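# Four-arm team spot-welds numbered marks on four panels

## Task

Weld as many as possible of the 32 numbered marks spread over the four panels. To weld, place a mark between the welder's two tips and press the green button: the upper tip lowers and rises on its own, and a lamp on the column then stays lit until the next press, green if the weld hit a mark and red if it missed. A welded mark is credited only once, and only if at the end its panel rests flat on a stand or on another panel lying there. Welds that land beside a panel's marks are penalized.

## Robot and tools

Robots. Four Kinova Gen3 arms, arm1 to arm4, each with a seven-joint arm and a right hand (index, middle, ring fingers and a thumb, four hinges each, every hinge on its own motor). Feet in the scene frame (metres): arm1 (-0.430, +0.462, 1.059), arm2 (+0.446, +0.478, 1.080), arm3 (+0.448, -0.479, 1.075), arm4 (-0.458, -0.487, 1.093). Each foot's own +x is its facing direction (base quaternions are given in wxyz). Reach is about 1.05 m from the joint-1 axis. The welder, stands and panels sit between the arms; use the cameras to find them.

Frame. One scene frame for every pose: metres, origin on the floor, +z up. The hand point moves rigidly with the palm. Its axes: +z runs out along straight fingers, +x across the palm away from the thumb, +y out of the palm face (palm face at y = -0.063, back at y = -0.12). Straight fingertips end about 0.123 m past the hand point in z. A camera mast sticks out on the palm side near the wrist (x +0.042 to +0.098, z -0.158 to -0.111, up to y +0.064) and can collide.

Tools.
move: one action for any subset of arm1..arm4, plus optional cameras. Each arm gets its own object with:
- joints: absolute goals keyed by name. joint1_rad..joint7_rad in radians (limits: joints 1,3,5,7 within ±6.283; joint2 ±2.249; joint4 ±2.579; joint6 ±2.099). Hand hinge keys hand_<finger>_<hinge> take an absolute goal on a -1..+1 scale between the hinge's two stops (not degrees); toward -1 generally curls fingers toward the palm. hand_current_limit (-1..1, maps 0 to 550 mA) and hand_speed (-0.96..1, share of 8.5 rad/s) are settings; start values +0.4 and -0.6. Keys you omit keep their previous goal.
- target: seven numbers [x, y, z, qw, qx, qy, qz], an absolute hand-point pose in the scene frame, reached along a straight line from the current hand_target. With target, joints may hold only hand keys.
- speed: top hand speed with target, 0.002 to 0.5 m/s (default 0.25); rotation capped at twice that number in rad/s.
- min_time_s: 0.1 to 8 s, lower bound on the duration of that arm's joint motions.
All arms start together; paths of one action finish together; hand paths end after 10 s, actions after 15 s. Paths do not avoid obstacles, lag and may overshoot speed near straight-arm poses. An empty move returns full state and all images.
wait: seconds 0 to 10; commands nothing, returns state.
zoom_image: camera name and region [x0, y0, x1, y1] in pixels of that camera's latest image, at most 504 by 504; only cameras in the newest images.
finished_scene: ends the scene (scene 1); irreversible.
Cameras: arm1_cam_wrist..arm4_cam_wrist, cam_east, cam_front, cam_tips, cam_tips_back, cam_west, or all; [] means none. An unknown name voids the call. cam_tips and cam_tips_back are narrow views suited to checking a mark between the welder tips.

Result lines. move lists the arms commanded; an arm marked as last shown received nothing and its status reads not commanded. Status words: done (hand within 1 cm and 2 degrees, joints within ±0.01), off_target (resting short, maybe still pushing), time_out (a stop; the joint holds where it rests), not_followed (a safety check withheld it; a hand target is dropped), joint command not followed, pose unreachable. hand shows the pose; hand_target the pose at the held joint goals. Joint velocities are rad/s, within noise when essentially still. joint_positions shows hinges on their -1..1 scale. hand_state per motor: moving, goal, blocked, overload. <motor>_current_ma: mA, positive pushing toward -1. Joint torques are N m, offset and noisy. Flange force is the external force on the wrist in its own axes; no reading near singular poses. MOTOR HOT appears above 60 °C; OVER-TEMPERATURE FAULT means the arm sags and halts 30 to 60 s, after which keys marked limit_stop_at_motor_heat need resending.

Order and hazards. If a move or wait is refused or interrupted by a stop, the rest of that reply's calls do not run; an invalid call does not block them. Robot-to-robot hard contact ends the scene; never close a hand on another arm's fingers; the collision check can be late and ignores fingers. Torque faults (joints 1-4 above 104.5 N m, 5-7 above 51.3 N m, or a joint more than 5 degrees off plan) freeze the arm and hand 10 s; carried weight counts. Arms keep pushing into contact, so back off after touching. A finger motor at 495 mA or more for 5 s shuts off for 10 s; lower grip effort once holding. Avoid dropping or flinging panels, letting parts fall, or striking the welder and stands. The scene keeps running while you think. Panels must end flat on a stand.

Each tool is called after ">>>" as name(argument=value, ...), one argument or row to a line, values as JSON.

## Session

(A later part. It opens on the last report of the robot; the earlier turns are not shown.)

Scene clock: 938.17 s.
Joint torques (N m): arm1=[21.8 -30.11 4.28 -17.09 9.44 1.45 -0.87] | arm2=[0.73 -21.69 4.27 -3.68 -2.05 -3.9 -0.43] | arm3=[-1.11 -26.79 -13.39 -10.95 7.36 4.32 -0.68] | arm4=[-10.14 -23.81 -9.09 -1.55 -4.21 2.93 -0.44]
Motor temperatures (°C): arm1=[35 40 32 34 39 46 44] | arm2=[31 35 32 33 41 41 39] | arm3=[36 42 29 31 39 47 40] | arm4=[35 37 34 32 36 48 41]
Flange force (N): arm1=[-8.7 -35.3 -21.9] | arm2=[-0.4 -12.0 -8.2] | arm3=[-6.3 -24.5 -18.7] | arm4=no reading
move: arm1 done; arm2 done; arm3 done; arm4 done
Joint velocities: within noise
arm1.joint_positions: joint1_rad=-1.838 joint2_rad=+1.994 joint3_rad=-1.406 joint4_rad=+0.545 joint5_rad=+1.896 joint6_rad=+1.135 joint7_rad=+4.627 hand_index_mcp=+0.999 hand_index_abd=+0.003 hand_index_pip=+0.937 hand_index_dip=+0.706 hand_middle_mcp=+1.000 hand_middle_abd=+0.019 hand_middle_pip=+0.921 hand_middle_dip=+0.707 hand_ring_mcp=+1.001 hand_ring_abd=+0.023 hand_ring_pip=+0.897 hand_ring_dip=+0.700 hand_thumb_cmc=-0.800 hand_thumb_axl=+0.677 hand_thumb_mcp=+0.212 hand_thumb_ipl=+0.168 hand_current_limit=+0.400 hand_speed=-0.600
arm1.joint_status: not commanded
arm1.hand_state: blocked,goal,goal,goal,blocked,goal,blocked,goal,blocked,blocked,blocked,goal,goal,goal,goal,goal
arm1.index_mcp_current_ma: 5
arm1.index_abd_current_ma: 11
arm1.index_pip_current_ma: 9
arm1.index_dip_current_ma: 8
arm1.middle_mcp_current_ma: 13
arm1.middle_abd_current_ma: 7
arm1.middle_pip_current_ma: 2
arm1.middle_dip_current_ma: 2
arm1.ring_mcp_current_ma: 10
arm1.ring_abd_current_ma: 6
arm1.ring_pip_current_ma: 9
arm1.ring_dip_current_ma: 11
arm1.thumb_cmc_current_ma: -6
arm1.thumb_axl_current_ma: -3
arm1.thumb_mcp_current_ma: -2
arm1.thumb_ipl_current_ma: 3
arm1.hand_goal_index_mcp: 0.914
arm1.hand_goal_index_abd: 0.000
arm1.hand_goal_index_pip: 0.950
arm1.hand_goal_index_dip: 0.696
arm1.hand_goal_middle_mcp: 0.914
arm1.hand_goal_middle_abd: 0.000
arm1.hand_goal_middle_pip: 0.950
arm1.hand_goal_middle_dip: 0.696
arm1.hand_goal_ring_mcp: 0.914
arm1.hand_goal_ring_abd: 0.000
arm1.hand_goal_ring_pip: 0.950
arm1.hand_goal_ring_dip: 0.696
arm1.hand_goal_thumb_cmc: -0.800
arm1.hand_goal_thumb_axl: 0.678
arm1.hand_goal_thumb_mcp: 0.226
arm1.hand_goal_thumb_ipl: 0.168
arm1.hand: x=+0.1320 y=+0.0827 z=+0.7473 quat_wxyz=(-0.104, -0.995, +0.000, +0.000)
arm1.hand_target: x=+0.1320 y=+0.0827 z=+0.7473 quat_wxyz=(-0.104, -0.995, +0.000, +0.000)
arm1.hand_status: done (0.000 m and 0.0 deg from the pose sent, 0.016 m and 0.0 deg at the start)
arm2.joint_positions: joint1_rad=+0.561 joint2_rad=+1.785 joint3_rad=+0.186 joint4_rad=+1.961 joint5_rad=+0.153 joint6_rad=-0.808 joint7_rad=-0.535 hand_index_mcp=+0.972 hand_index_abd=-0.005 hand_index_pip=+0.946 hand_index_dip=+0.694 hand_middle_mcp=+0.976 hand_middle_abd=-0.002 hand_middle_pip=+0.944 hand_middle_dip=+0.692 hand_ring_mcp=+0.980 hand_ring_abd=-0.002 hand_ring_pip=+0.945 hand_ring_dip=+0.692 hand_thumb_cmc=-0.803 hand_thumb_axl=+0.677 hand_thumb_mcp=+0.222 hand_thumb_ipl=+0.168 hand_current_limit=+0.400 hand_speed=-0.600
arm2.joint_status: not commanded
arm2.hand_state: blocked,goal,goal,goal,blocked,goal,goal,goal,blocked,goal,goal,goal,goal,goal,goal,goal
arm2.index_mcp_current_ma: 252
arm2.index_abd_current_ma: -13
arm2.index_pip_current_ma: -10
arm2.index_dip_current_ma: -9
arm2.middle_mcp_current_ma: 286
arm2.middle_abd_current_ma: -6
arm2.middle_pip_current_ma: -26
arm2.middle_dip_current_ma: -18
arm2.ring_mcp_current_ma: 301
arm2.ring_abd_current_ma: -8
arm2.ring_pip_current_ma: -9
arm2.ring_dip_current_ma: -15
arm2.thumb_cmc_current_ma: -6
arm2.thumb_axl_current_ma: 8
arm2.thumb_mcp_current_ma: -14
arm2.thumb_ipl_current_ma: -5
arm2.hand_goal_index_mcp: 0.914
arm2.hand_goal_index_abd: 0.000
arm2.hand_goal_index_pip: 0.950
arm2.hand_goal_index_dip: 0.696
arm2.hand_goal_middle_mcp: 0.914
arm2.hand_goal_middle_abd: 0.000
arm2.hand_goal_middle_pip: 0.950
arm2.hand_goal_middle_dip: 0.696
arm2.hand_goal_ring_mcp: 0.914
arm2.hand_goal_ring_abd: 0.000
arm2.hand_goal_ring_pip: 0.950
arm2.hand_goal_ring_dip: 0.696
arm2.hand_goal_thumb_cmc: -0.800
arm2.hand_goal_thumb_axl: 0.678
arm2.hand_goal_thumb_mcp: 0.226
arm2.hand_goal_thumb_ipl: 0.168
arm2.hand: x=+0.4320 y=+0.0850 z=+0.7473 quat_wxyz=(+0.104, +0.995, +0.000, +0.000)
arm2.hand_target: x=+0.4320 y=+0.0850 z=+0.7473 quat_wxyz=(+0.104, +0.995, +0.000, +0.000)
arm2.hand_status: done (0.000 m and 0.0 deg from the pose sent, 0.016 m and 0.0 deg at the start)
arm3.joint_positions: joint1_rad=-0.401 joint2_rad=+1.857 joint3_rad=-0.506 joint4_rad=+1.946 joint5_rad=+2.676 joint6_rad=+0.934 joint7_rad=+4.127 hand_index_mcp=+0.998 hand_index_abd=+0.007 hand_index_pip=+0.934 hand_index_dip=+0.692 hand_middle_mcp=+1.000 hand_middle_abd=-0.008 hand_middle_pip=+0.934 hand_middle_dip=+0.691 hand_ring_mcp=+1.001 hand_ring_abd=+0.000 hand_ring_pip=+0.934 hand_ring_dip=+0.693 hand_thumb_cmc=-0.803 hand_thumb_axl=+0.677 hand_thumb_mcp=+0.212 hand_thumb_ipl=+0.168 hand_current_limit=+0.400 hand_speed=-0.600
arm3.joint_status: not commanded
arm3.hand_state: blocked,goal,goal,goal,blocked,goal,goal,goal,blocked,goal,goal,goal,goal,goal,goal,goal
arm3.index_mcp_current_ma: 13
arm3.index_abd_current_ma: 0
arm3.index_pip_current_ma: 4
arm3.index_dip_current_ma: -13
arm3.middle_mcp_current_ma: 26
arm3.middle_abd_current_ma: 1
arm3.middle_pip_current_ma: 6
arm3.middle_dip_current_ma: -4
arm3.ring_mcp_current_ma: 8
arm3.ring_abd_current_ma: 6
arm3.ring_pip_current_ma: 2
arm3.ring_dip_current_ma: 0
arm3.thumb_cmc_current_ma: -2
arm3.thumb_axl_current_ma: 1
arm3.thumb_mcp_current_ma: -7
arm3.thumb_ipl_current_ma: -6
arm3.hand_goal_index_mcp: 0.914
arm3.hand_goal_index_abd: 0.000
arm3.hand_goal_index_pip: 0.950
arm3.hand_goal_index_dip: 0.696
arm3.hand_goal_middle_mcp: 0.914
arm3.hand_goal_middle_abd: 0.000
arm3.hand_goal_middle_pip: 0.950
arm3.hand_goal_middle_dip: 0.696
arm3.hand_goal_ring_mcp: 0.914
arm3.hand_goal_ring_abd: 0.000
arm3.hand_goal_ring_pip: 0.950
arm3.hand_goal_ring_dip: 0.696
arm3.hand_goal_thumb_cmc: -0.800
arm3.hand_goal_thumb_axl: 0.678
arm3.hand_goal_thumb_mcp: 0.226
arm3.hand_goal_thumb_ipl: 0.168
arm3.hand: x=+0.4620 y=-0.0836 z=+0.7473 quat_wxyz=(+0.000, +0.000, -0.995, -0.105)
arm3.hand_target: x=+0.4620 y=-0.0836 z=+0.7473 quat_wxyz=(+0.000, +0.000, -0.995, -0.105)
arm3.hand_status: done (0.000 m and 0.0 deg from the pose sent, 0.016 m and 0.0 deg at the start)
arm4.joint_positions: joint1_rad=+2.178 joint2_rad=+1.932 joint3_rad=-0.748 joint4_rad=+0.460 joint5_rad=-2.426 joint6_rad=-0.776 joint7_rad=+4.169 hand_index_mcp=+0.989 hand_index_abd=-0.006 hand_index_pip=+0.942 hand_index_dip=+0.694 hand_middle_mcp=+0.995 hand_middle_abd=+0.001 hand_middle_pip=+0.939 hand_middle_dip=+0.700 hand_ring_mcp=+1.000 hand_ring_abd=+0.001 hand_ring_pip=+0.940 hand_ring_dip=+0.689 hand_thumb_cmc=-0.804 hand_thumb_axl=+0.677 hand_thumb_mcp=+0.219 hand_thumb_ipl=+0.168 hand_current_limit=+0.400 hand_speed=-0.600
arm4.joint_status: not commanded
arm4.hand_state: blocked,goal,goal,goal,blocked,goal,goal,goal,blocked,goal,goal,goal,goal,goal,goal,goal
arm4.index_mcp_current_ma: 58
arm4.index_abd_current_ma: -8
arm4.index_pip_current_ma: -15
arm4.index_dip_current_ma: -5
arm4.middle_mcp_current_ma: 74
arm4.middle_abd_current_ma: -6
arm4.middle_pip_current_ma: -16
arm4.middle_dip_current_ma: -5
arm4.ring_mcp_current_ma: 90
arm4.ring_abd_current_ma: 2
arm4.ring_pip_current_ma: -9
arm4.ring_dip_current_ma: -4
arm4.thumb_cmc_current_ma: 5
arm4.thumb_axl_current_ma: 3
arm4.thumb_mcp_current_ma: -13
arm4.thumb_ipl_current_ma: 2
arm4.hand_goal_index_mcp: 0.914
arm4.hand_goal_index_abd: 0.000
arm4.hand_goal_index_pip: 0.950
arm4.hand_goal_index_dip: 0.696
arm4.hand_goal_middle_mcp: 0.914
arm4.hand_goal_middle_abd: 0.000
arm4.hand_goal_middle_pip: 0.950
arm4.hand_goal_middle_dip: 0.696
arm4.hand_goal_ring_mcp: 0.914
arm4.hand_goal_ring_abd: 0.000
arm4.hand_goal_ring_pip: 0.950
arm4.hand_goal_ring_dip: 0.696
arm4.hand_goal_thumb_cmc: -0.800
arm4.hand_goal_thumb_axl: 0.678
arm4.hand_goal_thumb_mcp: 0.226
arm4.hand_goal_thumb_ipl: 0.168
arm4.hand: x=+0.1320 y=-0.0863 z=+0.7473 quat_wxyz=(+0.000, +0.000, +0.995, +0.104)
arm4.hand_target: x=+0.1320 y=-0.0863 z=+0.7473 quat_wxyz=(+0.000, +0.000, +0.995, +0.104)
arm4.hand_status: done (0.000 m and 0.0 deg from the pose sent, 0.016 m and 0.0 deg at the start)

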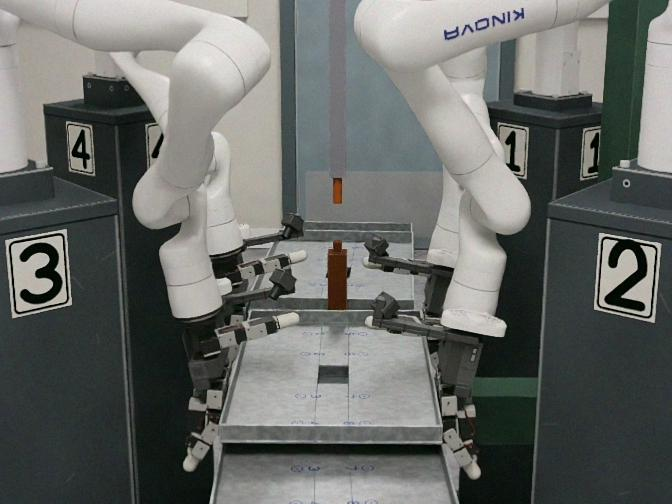

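>>> move(
  arm1={"target":[0.132,0.1057,0.7473,0.1045,0.9945,0,0],"speed":0.03},
  arm2={"target":[0.432,0.108,0.7473,0.1045,0.9945,0,0],"speed":0.03},
  arm3={"target":[0.462,-0.1066,0.7473,0,0,0.9945,0.1045],"speed":0.03},
  arm4={"target":[0.132,-0.1093,0.7473,0,0,0.9945,0.1045],"speed":0.03},
)

>>> move(
  arm1={"target":[0.132,0.115,0.92,0.1045,0.9945,0,0],"speed":0.15},
  arm2={"target":[0.432,0.115,0.92,0.1045,0.9945,0,0],"speed":0.15},
  arm3={"target":[0.462,-0.115,0.92,0,0,0.9945,0.1045],"speed":0.15},
  arm4={"target":[0.132,-0.115,0.92,0,0,0.9945,0.1045],"speed":0.15},
  cameras=["cam_tips","cam_east","cam_front"],
)

Scene clock: 941.00 s.
Joint torques (N m): arm1=[-0.75 -26.33 -5.28 -0.69 0.58 0.04 0.07] | arm2=[0.11 -14.14 1.03 4.16 -0.27 -0.69 -0.34] | arm3=[0.33 -12.99 -1.89 5.69 0.61 0.42 0.19] | arm4=[0.24 -24.62 -3.27 -4.56 -0.7 0.18 0.08]
Motor temperatures (°C): arm1=[35 40 32 34 39 46 44] | arm2=[31 35 32 33 41 41 39] | arm3=[36 41 29 31 39 47 40] | arm4=[35 37 34 32 36 48 41]
Flange force (N): arm1=[-15.0 -3.6 -3.7] | arm2=[-1.5 0.6 -2.0] | arm3=[3.3 4.4 1.0] | arm4=no reading
move: arm1 done; arm2 done; arm3 done; arm4 done
Joint velocities: within noise
arm1.joint_positions: joint1_rad=-1.840 joint2_rad=+1.994 joint3_rad=-1.393 joint4_rad=+0.613 joint5_rad=+1.916 joint6_rad=+1.152 joint7_rad=+4.551 hand_index_mcp=+0.913 hand_index_abd=+0.003 hand_index_pip=+0.937 hand_index_dip=+0.706 hand_middle_mcp=+0.914 hand_middle_abd=+0.019 hand_middle_pip=+0.925 hand_middle_dip=+0.707 hand_ring_mcp=+0.914 hand_ring_abd=+0.017 hand_ring_pip=+0.921 hand_ring_dip=+0.699 hand_thumb_cmc=-0.800 hand_thumb_axl=+0.677 hand_thumb_mcp=+0.212 hand_thumb_ipl=+0.168 hand_current_limit=+0.400 hand_speed=-0.600
arm1.joint_status: not commanded
arm1.hand_state: goal,goal,goal,goal,goal,goal,blocked,goal,goal,goal,blocked,goal,goal,goal,goal,goal
arm1.index_mcp_current_ma: -8
arm1.index_abd_current_ma: 10
arm1.index_pip_current_ma: 10
arm1.index_dip_current_ma: 2
arm1.middle_mcp_current_ma: 2
arm1.middle_abd_current_ma: -1
arm1.middle_pip_current_ma: 0
arm1.middle_dip_current_ma: 3
arm1.ring_mcp_current_ma: 10
arm1.ring_abd_current_ma: 6
arm1.ring_pip_current_ma: 9
arm1.ring_dip_current_ma: 16
arm1.thumb_cmc_current_ma: -1
arm1.thumb_axl_current_ma: -5
arm1.thumb_mcp_current_ma: 2
arm1.thumb_ipl_current_ma: 7
arm1.hand_goal_index_mcp: 0.914
arm1.hand_goal_index_abd: 0.000
arm1.hand_goal_index_pip: 0.950
arm1.hand_goal_index_dip: 0.696
arm1.hand_goal_middle_mcp: 0.914
arm1.hand_goal_middle_abd: 0.000
arm1.hand_goal_middle_pip: 0.950
arm1.hand_goal_middle_dip: 0.696
arm1.hand_goal_ring_mcp: 0.914
arm1.hand_goal_ring_abd: 0.000
arm1.hand_goal_ring_pip: 0.950
arm1.hand_goal_ring_dip: 0.696
arm1.hand_goal_thumb_cmc: -0.800
arm1.hand_goal_thumb_axl: 0.678
arm1.hand_goal_thumb_mcp: 0.226
arm1.hand_goal_thumb_ipl: 0.168
arm1.hand: x=+0.1320 y=+0.1058 z=+0.7473 quat_wxyz=(-0.104, -0.995, +0.000, +0.000)
arm1.hand_target: x=+0.1320 y=+0.1057 z=+0.7473 quat_wxyz=(-0.104, -0.995, +0.000, +0.000)
arm1.hand_status: done (0.000 m and 0.0 deg from the pose sent, 0.023 m and 0.0 deg at the start)
arm2.joint_positions: joint1_rad=+0.542 joint2_rad=+1.819 joint3_rad=+0.174 joint4_rad=+2.005 joint5_rad=+0.122 joint6_rad=-0.882 joint7_rad=-0.525 hand_index_mcp=+0.914 hand_index_abd=+0.002 hand_index_pip=+0.946 hand_index_dip=+0.694 hand_middle_mcp=+0.914 hand_middle_abd=+0.001 hand_middle_pip=+0.944 hand_middle_dip=+0.692 hand_ring_mcp=+0.914 hand_ring_abd=+0.004 hand_ring_pip=+0.945 hand_ring_dip=+0.692 hand_thumb_cmc=-0.803 hand_thumb_axl=+0.677 hand_thumb_mcp=+0.222 hand_thumb_ipl=+0.168 hand_current_limit=+0.400 hand_speed=-0.600
arm2.joint_status: not commanded
arm2.hand_state: goal,goal,goal,goal,goal,goal,goal,goal,goal,goal,goal,goal,goal,goal,goal,goal
arm2.index_mcp_current_ma: -2
arm2.index_abd_current_ma: -1
arm2.index_pip_current_ma: -7
arm2.index_dip_current_ma: -14
arm2.middle_mcp_current_ma: 14
arm2.middle_abd_current_ma: -5
arm2.middle_pip_current_ma: -31
arm2.middle_dip_current_ma: -14
arm2.ring_mcp_current_ma: 5
arm2.ring_abd_current_ma: 13
arm2.ring_pip_current_ma: -12
arm2.ring_dip_current_ma: -10
arm2.thumb_cmc_current_ma: -7
arm2.thumb_axl_current_ma: 6
arm2.thumb_mcp_current_ma: -9
arm2.thumb_ipl_current_ma: -5
arm2.hand_goal_index_mcp: 0.914
arm2.hand_goal_index_abd: 0.000
arm2.hand_goal_index_pip: 0.950
arm2.hand_goal_index_dip: 0.696
arm2.hand_goal_middle_mcp: 0.914
arm2.hand_goal_middle_abd: 0.000
arm2.hand_goal_middle_pip: 0.950
arm2.hand_goal_middle_dip: 0.696
arm2.hand_goal_ring_mcp: 0.914
arm2.hand_goal_ring_abd: 0.000
arm2.hand_goal_ring_pip: 0.950
arm2.hand_goal_ring_dip: 0.696
arm2.hand_goal_thumb_cmc: -0.800
arm2.hand_goal_thumb_axl: 0.678
arm2.hand_goal_thumb_mcp: 0.226
arm2.hand_goal_thumb_ipl: 0.168
arm2.hand: x=+0.4320 y=+0.1080 z=+0.7473 quat_wxyz=(+0.104, +0.995, +0.000, +0.000)
arm2.hand_target: x=+0.4320 y=+0.1080 z=+0.7473 quat_wxyz=(+0.104, +0.995, +0.000, +0.000)
arm2.hand_status: done (0.000 m and 0.0 deg from the pose sent, 0.023 m and 0.0 deg at the start)
arm3.joint_positions: joint1_rad=-0.379 joint2_rad=+1.890 joint3_rad=-0.493 joint4_rad=+1.992 joint5_rad=+2.725 joint6_rad=+0.997 joint7_rad=+4.101 hand_index_mcp=+0.914 hand_index_abd=+0.008 hand_index_pip=+0.934 hand_index_dip=+0.690 hand_middle_mcp=+0.914 hand_middle_abd=+0.002 hand_middle_pip=+0.935 hand_middle_dip=+0.691 hand_ring_mcp=+0.914 hand_ring_abd=+0.007 hand_ring_pip=+0.934 hand_ring_dip=+0.693 hand_thumb_cmc=-0.803 hand_thumb_axl=+0.677 hand_thumb_mcp=+0.212 hand_thumb_ipl=+0.168 hand_current_limit=+0.400 hand_speed=-0.600
arm3.joint_status: not commanded
arm3.hand_state: goal,goal,goal,goal,goal,goal,goal,goal,goal,goal,goal,goal,goal,goal,goal,goal
arm3.index_mcp_current_ma: -5
arm3.index_abd_current_ma: 8
arm3.index_pip_current_ma: 7
arm3.index_dip_current_ma: -11
arm3.middle_mcp_current_ma: 9
arm3.middle_abd_current_ma: -3
arm3.middle_pip_current_ma: 5
arm3.middle_dip_current_ma: -9
arm3.ring_mcp_current_ma: -10
arm3.ring_abd_current_ma: 8
arm3.ring_pip_current_ma: 4
arm3.ring_dip_current_ma: -4
arm3.thumb_cmc_current_ma: 2
arm3.thumb_axl_current_ma: -3
arm3.thumb_mcp_current_ma: -6
arm3.thumb_ipl_current_ma: -7
arm3.hand_goal_index_mcp: 0.914
arm3.hand_goal_index_abd: 0.000
arm3.hand_goal_index_pip: 0.950
arm3.hand_goal_index_dip: 0.696
arm3.hand_goal_middle_mcp: 0.914
arm3.hand_goal_middle_abd: 0.000
arm3.hand_goal_middle_pip: 0.950
arm3.hand_goal_middle_dip: 0.696
arm3.hand_goal_ring_mcp: 0.914
arm3.hand_goal_ring_abd: 0.000
arm3.hand_goal_ring_pip: 0.950
arm3.hand_goal_ring_dip: 0.696
arm3.hand_goal_thumb_cmc: -0.800
arm3.hand_goal_thumb_axl: 0.678
arm3.hand_goal_thumb_mcp: 0.226
arm3.hand_goal_thumb_ipl: 0.168
arm3.hand: x=+0.4620 y=-0.1066 z=+0.7473 quat_wxyz=(+0.000, +0.000, -0.995, -0.105)
arm3.hand_target: x=+0.4620 y=-0.1066 z=+0.7473 quat_wxyz=(+0.000, +0.000, -0.995, -0.105)
arm3.hand_status: done (0.000 m and 0.0 deg from the pose sent, 0.023 m and 0.0 deg at the start)
arm4.joint_positions: joint1_rad=+2.236 joint2_rad=+1.910 joint3_rad=-0.728 joint4_rad=+0.545 joint5_rad=-2.409 joint6_rad=-0.737 joint7_rad=+4.162 hand_index_mcp=+0.914 hand_index_abd=+0.000 hand_index_pip=+0.942 hand_index_dip=+0.694 hand_middle_mcp=+0.914 hand_middle_abd=+0.006 hand_middle_pip=+0.940 hand_middle_dip=+0.700 hand_ring_mcp=+0.914 hand_ring_abd=+0.004 hand_ring_pip=+0.941 hand_ring_dip=+0.689 hand_thumb_cmc=-0.804 hand_thumb_axl=+0.677 hand_thumb_mcp=+0.219 hand_thumb_ipl=+0.168 hand_current_limit=+0.400 hand_speed=-0.600
arm4.joint_status: not commanded
arm4.hand_state: goal,goal,goal,goal,goal,goal,goal,goal,goal,goal,goal,goal,goal,goal,goal,goal
arm4.index_mcp_current_ma: 12
arm4.index_abd_current_ma: 9
arm4.index_pip_current_ma: -5
arm4.index_dip_current_ma: -8
arm4.middle_mcp_current_ma: -9
arm4.middle_abd_current_ma: -22
arm4.middle_pip_current_ma: 16
arm4.middle_dip_current_ma: -2
arm4.ring_mcp_current_ma: -2
arm4.ring_abd_current_ma: 2
arm4.ring_pip_current_ma: -7
arm4.ring_dip_current_ma: -9
arm4.thumb_cmc_current_ma: 5
arm4.thumb_axl_current_ma: 3
arm4.thumb_mcp_current_ma: -2
arm4.thumb_ipl_current_ma: -8
arm4.hand_goal_index_mcp: 0.914
arm4.hand_goal_index_abd: 0.000
arm4.hand_goal_index_pip: 0.950
arm4.hand_goal_index_dip: 0.696
arm4.hand_goal_middle_mcp: 0.914
arm4.hand_goal_middle_abd: 0.000
arm4.hand_goal_middle_pip: 0.950
arm4.hand_goal_middle_dip: 0.696
arm4.hand_goal_ring_mcp: 0.914
arm4.hand_goal_ring_abd: 0.000
arm4.hand_goal_ring_pip: 0.950
arm4.hand_goal_ring_dip: 0.696
arm4.hand_goal_thumb_cmc: -0.800
arm4.hand_goal_thumb_axl: 0.678
arm4.hand_goal_thumb_mcp: 0.226
arm4.hand_goal_thumb_ipl: 0.168
arm4.hand: x=+0.1320 y=-0.1093 z=+0.7473 quat_wxyz=(+0.000, +0.000, +0.995, +0.104)
arm4.hand_target: x=+0.1320 y=-0.1093 z=+0.7473 quat_wxyz=(+0.000, +0.000, +0.995, +0.104)
arm4.hand_status: done (0.000 m and 0.0 deg from the pose sent, 0.023 m and 0.0 deg at the start)
pictures: none

Scene clock: 942.73 s.
Joint torques (N m): arm1=[-0.79 -26 -7.95 -0.79 0.66 0.17 0.02] | arm2=[0.09 -14.07 1.04 4.32 -0.23 -0.67 -0.3] | arm3=[0.38 -13.25 -1.8 5.17 0.6 0.47 0.2] | arm4=[0.23 -24.65 -4.92 -4.7 -0.68 0.29 0.11]
Motor temperatures (°C): arm1=[35 40 32 34 39 46 44] | arm2=[31 35 32 33 41 41 39] | arm3=[36 41 29 31 39 47 40] | arm4=[35 37 34 32 36 48 41]
Flange force (N): arm1=[-9.1 -2.5 2.2] | arm2=[-1.8 0.4 -2.4] | arm3=[4.3 5.1 -1.7] | arm4=[4.3 -1.3 0.6]
move: arm1 done; arm2 done; arm3 done; arm4 done
Joint velocities: within noise
arm1.joint_positions: joint1_rad=-1.697 joint2_rad=+1.740 joint3_rad=-1.434 joint4_rad=+1.039 joint5_rad=+1.851 joint6_rad=+1.435 joint7_rad=+4.376 hand_index_mcp=+0.913 hand_index_abd=+0.003 hand_index_pip=+0.937 hand_index_dip=+0.706 hand_middle_mcp=+0.913 hand_middle_abd=+0.018 hand_middle_pip=+0.926 hand_middle_dip=+0.707 hand_ring_mcp=+0.914 hand_ring_abd=+0.017 hand_ring_pip=+0.921 hand_ring_dip=+0.699 hand_thumb_cmc=-0.800 hand_thumb_axl=+0.677 hand_thumb_mcp=+0.212 hand_thumb_ipl=+0.168 hand_current_limit=+0.400 hand_speed=-0.600
arm1.joint_status: not commanded
arm1.hand_state: goal,goal,goal,goal,goal,goal,blocked,goal,goal,goal,blocked,goal,goal,goal,goal,goal
arm1.index_mcp_current_ma: -14
arm1.index_abd_current_ma: 17
arm1.index_pip_current_ma: 16
arm1.index_dip_current_ma: -2
arm1.middle_mcp_current_ma: 1
arm1.middle_abd_current_ma: 10
arm1.middle_pip_current_ma: -1
arm1.middle_dip_current_ma: 7
arm1.ring_mcp_current_ma: 6
arm1.ring_abd_current_ma: 7
arm1.ring_pip_current_ma: 6
arm1.ring_dip_current_ma: 11
arm1.thumb_cmc_current_ma: -7
arm1.thumb_axl_current_ma: 2
arm1.thumb_mcp_current_ma: 2
arm1.thumb_ipl_current_ma: -1
arm1.hand_goal_index_mcp: 0.914
arm1.hand_goal_index_abd: 0.000
arm1.hand_goal_index_pip: 0.950
arm1.hand_goal_index_dip: 0.696
arm1.hand_goal_middle_mcp: 0.914
arm1.hand_goal_middle_abd: 0.000
arm1.hand_goal_middle_pip: 0.950
arm1.hand_goal_middle_dip: 0.696
arm1.hand_goal_ring_mcp: 0.914
arm1.hand_goal_ring_abd: 0.000
arm1.hand_goal_ring_pip: 0.950
arm1.hand_goal_ring_dip: 0.696
arm1.hand_goal_thumb_cmc: -0.800
arm1.hand_goal_thumb_axl: 0.678
arm1.hand_goal_thumb_mcp: 0.226
arm1.hand_goal_thumb_ipl: 0.168
arm1.hand: x=+0.1320 y=+0.1150 z=+0.9200 quat_wxyz=(-0.104, -0.995, +0.000, +0.000)
arm1.hand_target: x=+0.1320 y=+0.1150 z=+0.9200 quat_wxyz=(-0.104, -0.995, +0.000, +0.000)
arm1.hand_status: done (0.000 m and 0.0 deg from the pose sent, 0.173 m and 0.0 deg at the start)
arm2.joint_positions: joint1_rad=+0.552 joint2_rad=+1.435 joint3_rad=+0.235 joint4_rad=+2.439 joint5_rad=+0.215 joint6_rad=-0.940 joint7_rad=-0.505 hand_index_mcp=+0.914 hand_index_abd=+0.001 hand_index_pip=+0.946 hand_index_dip=+0.694 hand_middle_mcp=+0.914 hand_middle_abd=+0.001 hand_middle_pip=+0.944 hand_middle_dip=+0.692 hand_ring_mcp=+0.914 hand_ring_abd=+0.003 hand_ring_pip=+0.945 hand_ring_dip=+0.692 hand_thumb_cmc=-0.803 hand_thumb_axl=+0.677 hand_thumb_mcp=+0.222 hand_thumb_ipl=+0.168 hand_current_limit=+0.400 hand_speed=-0.600
arm2.joint_status: not commanded
arm2.hand_state: goal,goal,goal,goal,goal,goal,goal,goal,goal,goal,goal,goal,goal,goal,goal,goal
arm2.index_mcp_current_ma: 1
arm2.index_abd_current_ma: -5
arm2.index_pip_current_ma: -3
arm2.index_dip_current_ma: -12
arm2.middle_mcp_current_ma: 8
arm2.middle_abd_current_ma: -6
arm2.middle_pip_current_ma: -20
arm2.middle_dip_current_ma: -15
arm2.ring_mcp_current_ma: 2
arm2.ring_abd_current_ma: 13
arm2.ring_pip_current_ma: -8
arm2.ring_dip_current_ma: -16
arm2.thumb_cmc_current_ma: -11
arm2.thumb_axl_current_ma: 5
arm2.thumb_mcp_current_ma: -11
arm2.thumb_ipl_current_ma: -7
arm2.hand_goal_index_mcp: 0.914
arm2.hand_goal_index_abd: 0.000
arm2.hand_goal_index_pip: 0.950
arm2.hand_goal_index_dip: 0.696
arm2.hand_goal_middle_mcp: 0.914
arm2.hand_goal_middle_abd: 0.000
arm2.hand_goal_middle_pip: 0.950
arm2.hand_goal_middle_dip: 0.696
arm2.hand_goal_ring_mcp: 0.914
arm2.hand_goal_ring_abd: 0.000
arm2.hand_goal_ring_pip: 0.950
arm2.hand_goal_ring_dip: 0.696
arm2.hand_goal_thumb_cmc: -0.800
arm2.hand_goal_thumb_axl: 0.678
arm2.hand_goal_thumb_mcp: 0.226
arm2.hand_goal_thumb_ipl: 0.168
arm2.hand: x=+0.4320 y=+0.1150 z=+0.9200 quat_wxyz=(+0.104, +0.995, +0.000, +0.000)
arm2.hand_target: x=+0.4320 y=+0.1150 z=+0.9200 quat_wxyz=(+0.104, +0.995, +0.000, +0.000)
arm2.hand_status: done (0.000 m and 0.0 deg from the pose sent, 0.173 m and 0.0 deg at the start)
arm3.joint_positions: joint1_rad=-0.405 joint2_rad=+1.530 joint3_rad=-0.662 joint4_rad=+2.417 joint5_rad=+2.491 joint6_rad=+1.113 joint7_rad=+4.024 hand_index_mcp=+0.914 hand_index_abd=+0.007 hand_index_pip=+0.934 hand_index_dip=+0.690 hand_middle_mcp=+0.913 hand_middle_abd=+0.002 hand_middle_pip=+0.935 hand_middle_dip=+0.691 hand_ring_mcp=+0.913 hand_ring_abd=+0.007 hand_ring_pip=+0.934 hand_ring_dip=+0.693 hand_thumb_cmc=-0.803 hand_thumb_axl=+0.677 hand_thumb_mcp=+0.212 hand_thumb_ipl=+0.168 hand_current_limit=+0.400 hand_speed=-0.600
arm3.joint_status: not commanded
arm3.hand_state: goal,goal,goal,goal,goal,goal,goal,goal,goal,goal,goal,goal,goal,goal,goal,goal
arm3.index_mcp_current_ma: 2
arm3.index_abd_current_ma: 13
arm3.index_pip_current_ma: 11
arm3.index_dip_current_ma: -16
arm3.middle_mcp_current_ma: 4
arm3.middle_abd_current_ma: -4
arm3.middle_pip_current_ma: 8
arm3.middle_dip_current_ma: -1
arm3.ring_mcp_current_ma: -8
arm3.ring_abd_current_ma: 7
arm3.ring_pip_current_ma: 8
arm3.ring_dip_current_ma: -1
arm3.thumb_cmc_current_ma: -2
arm3.thumb_axl_current_ma: -4
arm3.thumb_mcp_current_ma: -3
arm3.thumb_ipl_current_ma: -4
arm3.hand_goal_index_mcp: 0.914
arm3.hand_goal_index_abd: 0.000
arm3.hand_goal_index_pip: 0.950
arm3.hand_goal_index_dip: 0.696
arm3.hand_goal_middle_mcp: 0.914
arm3.hand_goal_middle_abd: 0.000
arm3.hand_goal_middle_pip: 0.950
arm3.hand_goal_middle_dip: 0.696
arm3.hand_goal_ring_mcp: 0.914
arm3.hand_goal_ring_abd: 0.000
arm3.hand_goal_ring_pip: 0.950
arm3.hand_goal_ring_dip: 0.696
arm3.hand_goal_thumb_cmc: -0.800
arm3.hand_goal_thumb_axl: 0.678
arm3.hand_goal_thumb_mcp: 0.226
arm3.hand_goal_thumb_ipl: 0.168
arm3.hand: x=+0.4620 y=-0.1150 z=+0.9200 quat_wxyz=(+0.000, +0.000, -0.995, -0.105)
arm3.hand_target: x=+0.4620 y=-0.1150 z=+0.9200 quat_wxyz=(+0.000, +0.000, -0.995, -0.105)
arm3.hand_status: done (0.000 m and 0.0 deg from the pose sent, 0.173 m and 0.0 deg at the start)
arm4.joint_positions: joint1_rad=+2.352 joint2_rad=+1.505 joint3_rad=-0.688 joint4_rad=+1.044 joint5_rad=-2.376 joint6_rad=-0.725 joint7_rad=+3.930 hand_index_mcp=+0.914 hand_index_abd=+0.000 hand_index_pip=+0.942 hand_index_dip=+0.694 hand_middle_mcp=+0.914 hand_middle_abd=+0.006 hand_middle_pip=+0.940 hand_middle_dip=+0.700 hand_ring_mcp=+0.914 hand_ring_abd=+0.004 hand_ring_pip=+0.941 hand_ring_dip=+0.689 hand_thumb_cmc=-0.804 hand_thumb_axl=+0.677 hand_thumb_mcp=+0.219 hand_thumb_ipl=+0.168 hand_current_limit=+0.400 hand_speed=-0.600
arm4.joint_status: not commanded
arm4.hand_state: goal,goal,goal,goal,goal,goal,goal,goal,goal,goal,goal,goal,goal,goal,goal,goal
arm4.index_mcp_current_ma: 9
arm4.index_abd_current_ma: -4
arm4.index_pip_current_ma: 1
arm4.index_dip_current_ma: -3
arm4.middle_mcp_current_ma: -7
arm4.middle_abd_current_ma: 8
arm4.middle_pip_current_ma: -20
arm4.middle_dip_current_ma: -10
arm4.ring_mcp_current_ma: -5
arm4.ring_abd_current_ma: 5
arm4.ring_pip_current_ma: -9
arm4.ring_dip_current_ma: -1
arm4.thumb_cmc_current_ma: 9
arm4.thumb_axl_current_ma: -3
arm4.thumb_mcp_current_ma: 5
arm4.thumb_ipl_current_ma: 0
arm4.hand_goal_index_mcp: 0.914
arm4.hand_goal_index_abd: 0.000
arm4.hand_goal_index_pip: 0.950
arm4.hand_goal_index_dip: 0.696
arm4.hand_goal_middle_mcp: 0.914
arm4.hand_goal_middle_abd: 0.000
arm4.hand_goal_middle_pip: 0.950
arm4.hand_goal_middle_dip: 0.696
arm4.hand_goal_ring_mcp: 0.914
arm4.hand_goal_ring_abd: 0.000
arm4.hand_goal_ring_pip: 0.950
arm4.hand_goal_ring_dip: 0.696
arm4.hand_goal_thumb_cmc: -0.800
arm4.hand_goal_thumb_axl: 0.678
arm4.hand_goal_thumb_mcp: 0.226
arm4.hand_goal_thumb_ipl: 0.168
arm4.hand: x=+0.1320 y=-0.1150 z=+0.9200 quat_wxyz=(+0.000, +0.000, +0.995, +0.104)
arm4.hand_target: x=+0.1320 y=-0.1150 z=+0.9200 quat_wxyz=(+0.000, +0.000, +0.995, +0.105)
arm4.hand_status: done (0.000 m and 0.0 deg from the pose sent, 0.173 m and 0.0 deg at the start)
pictures: cam_east, cam_front, cam_tips

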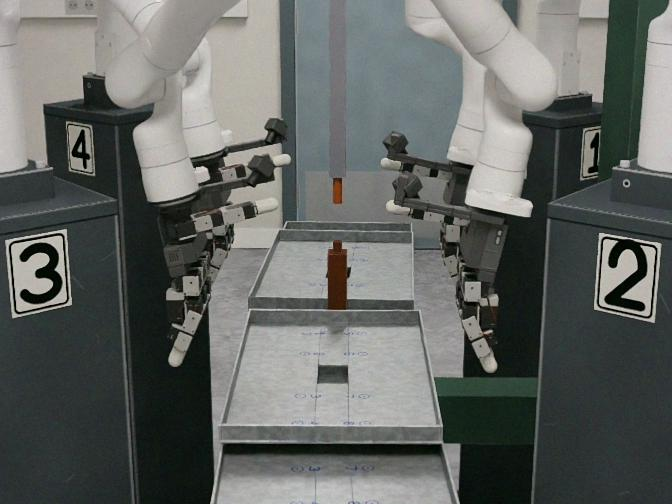

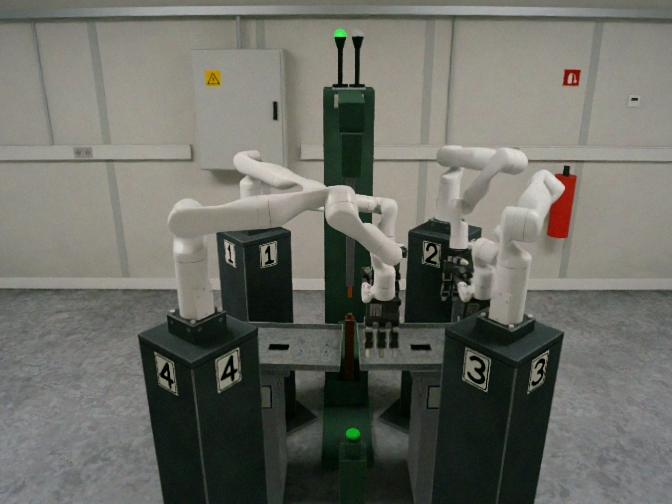

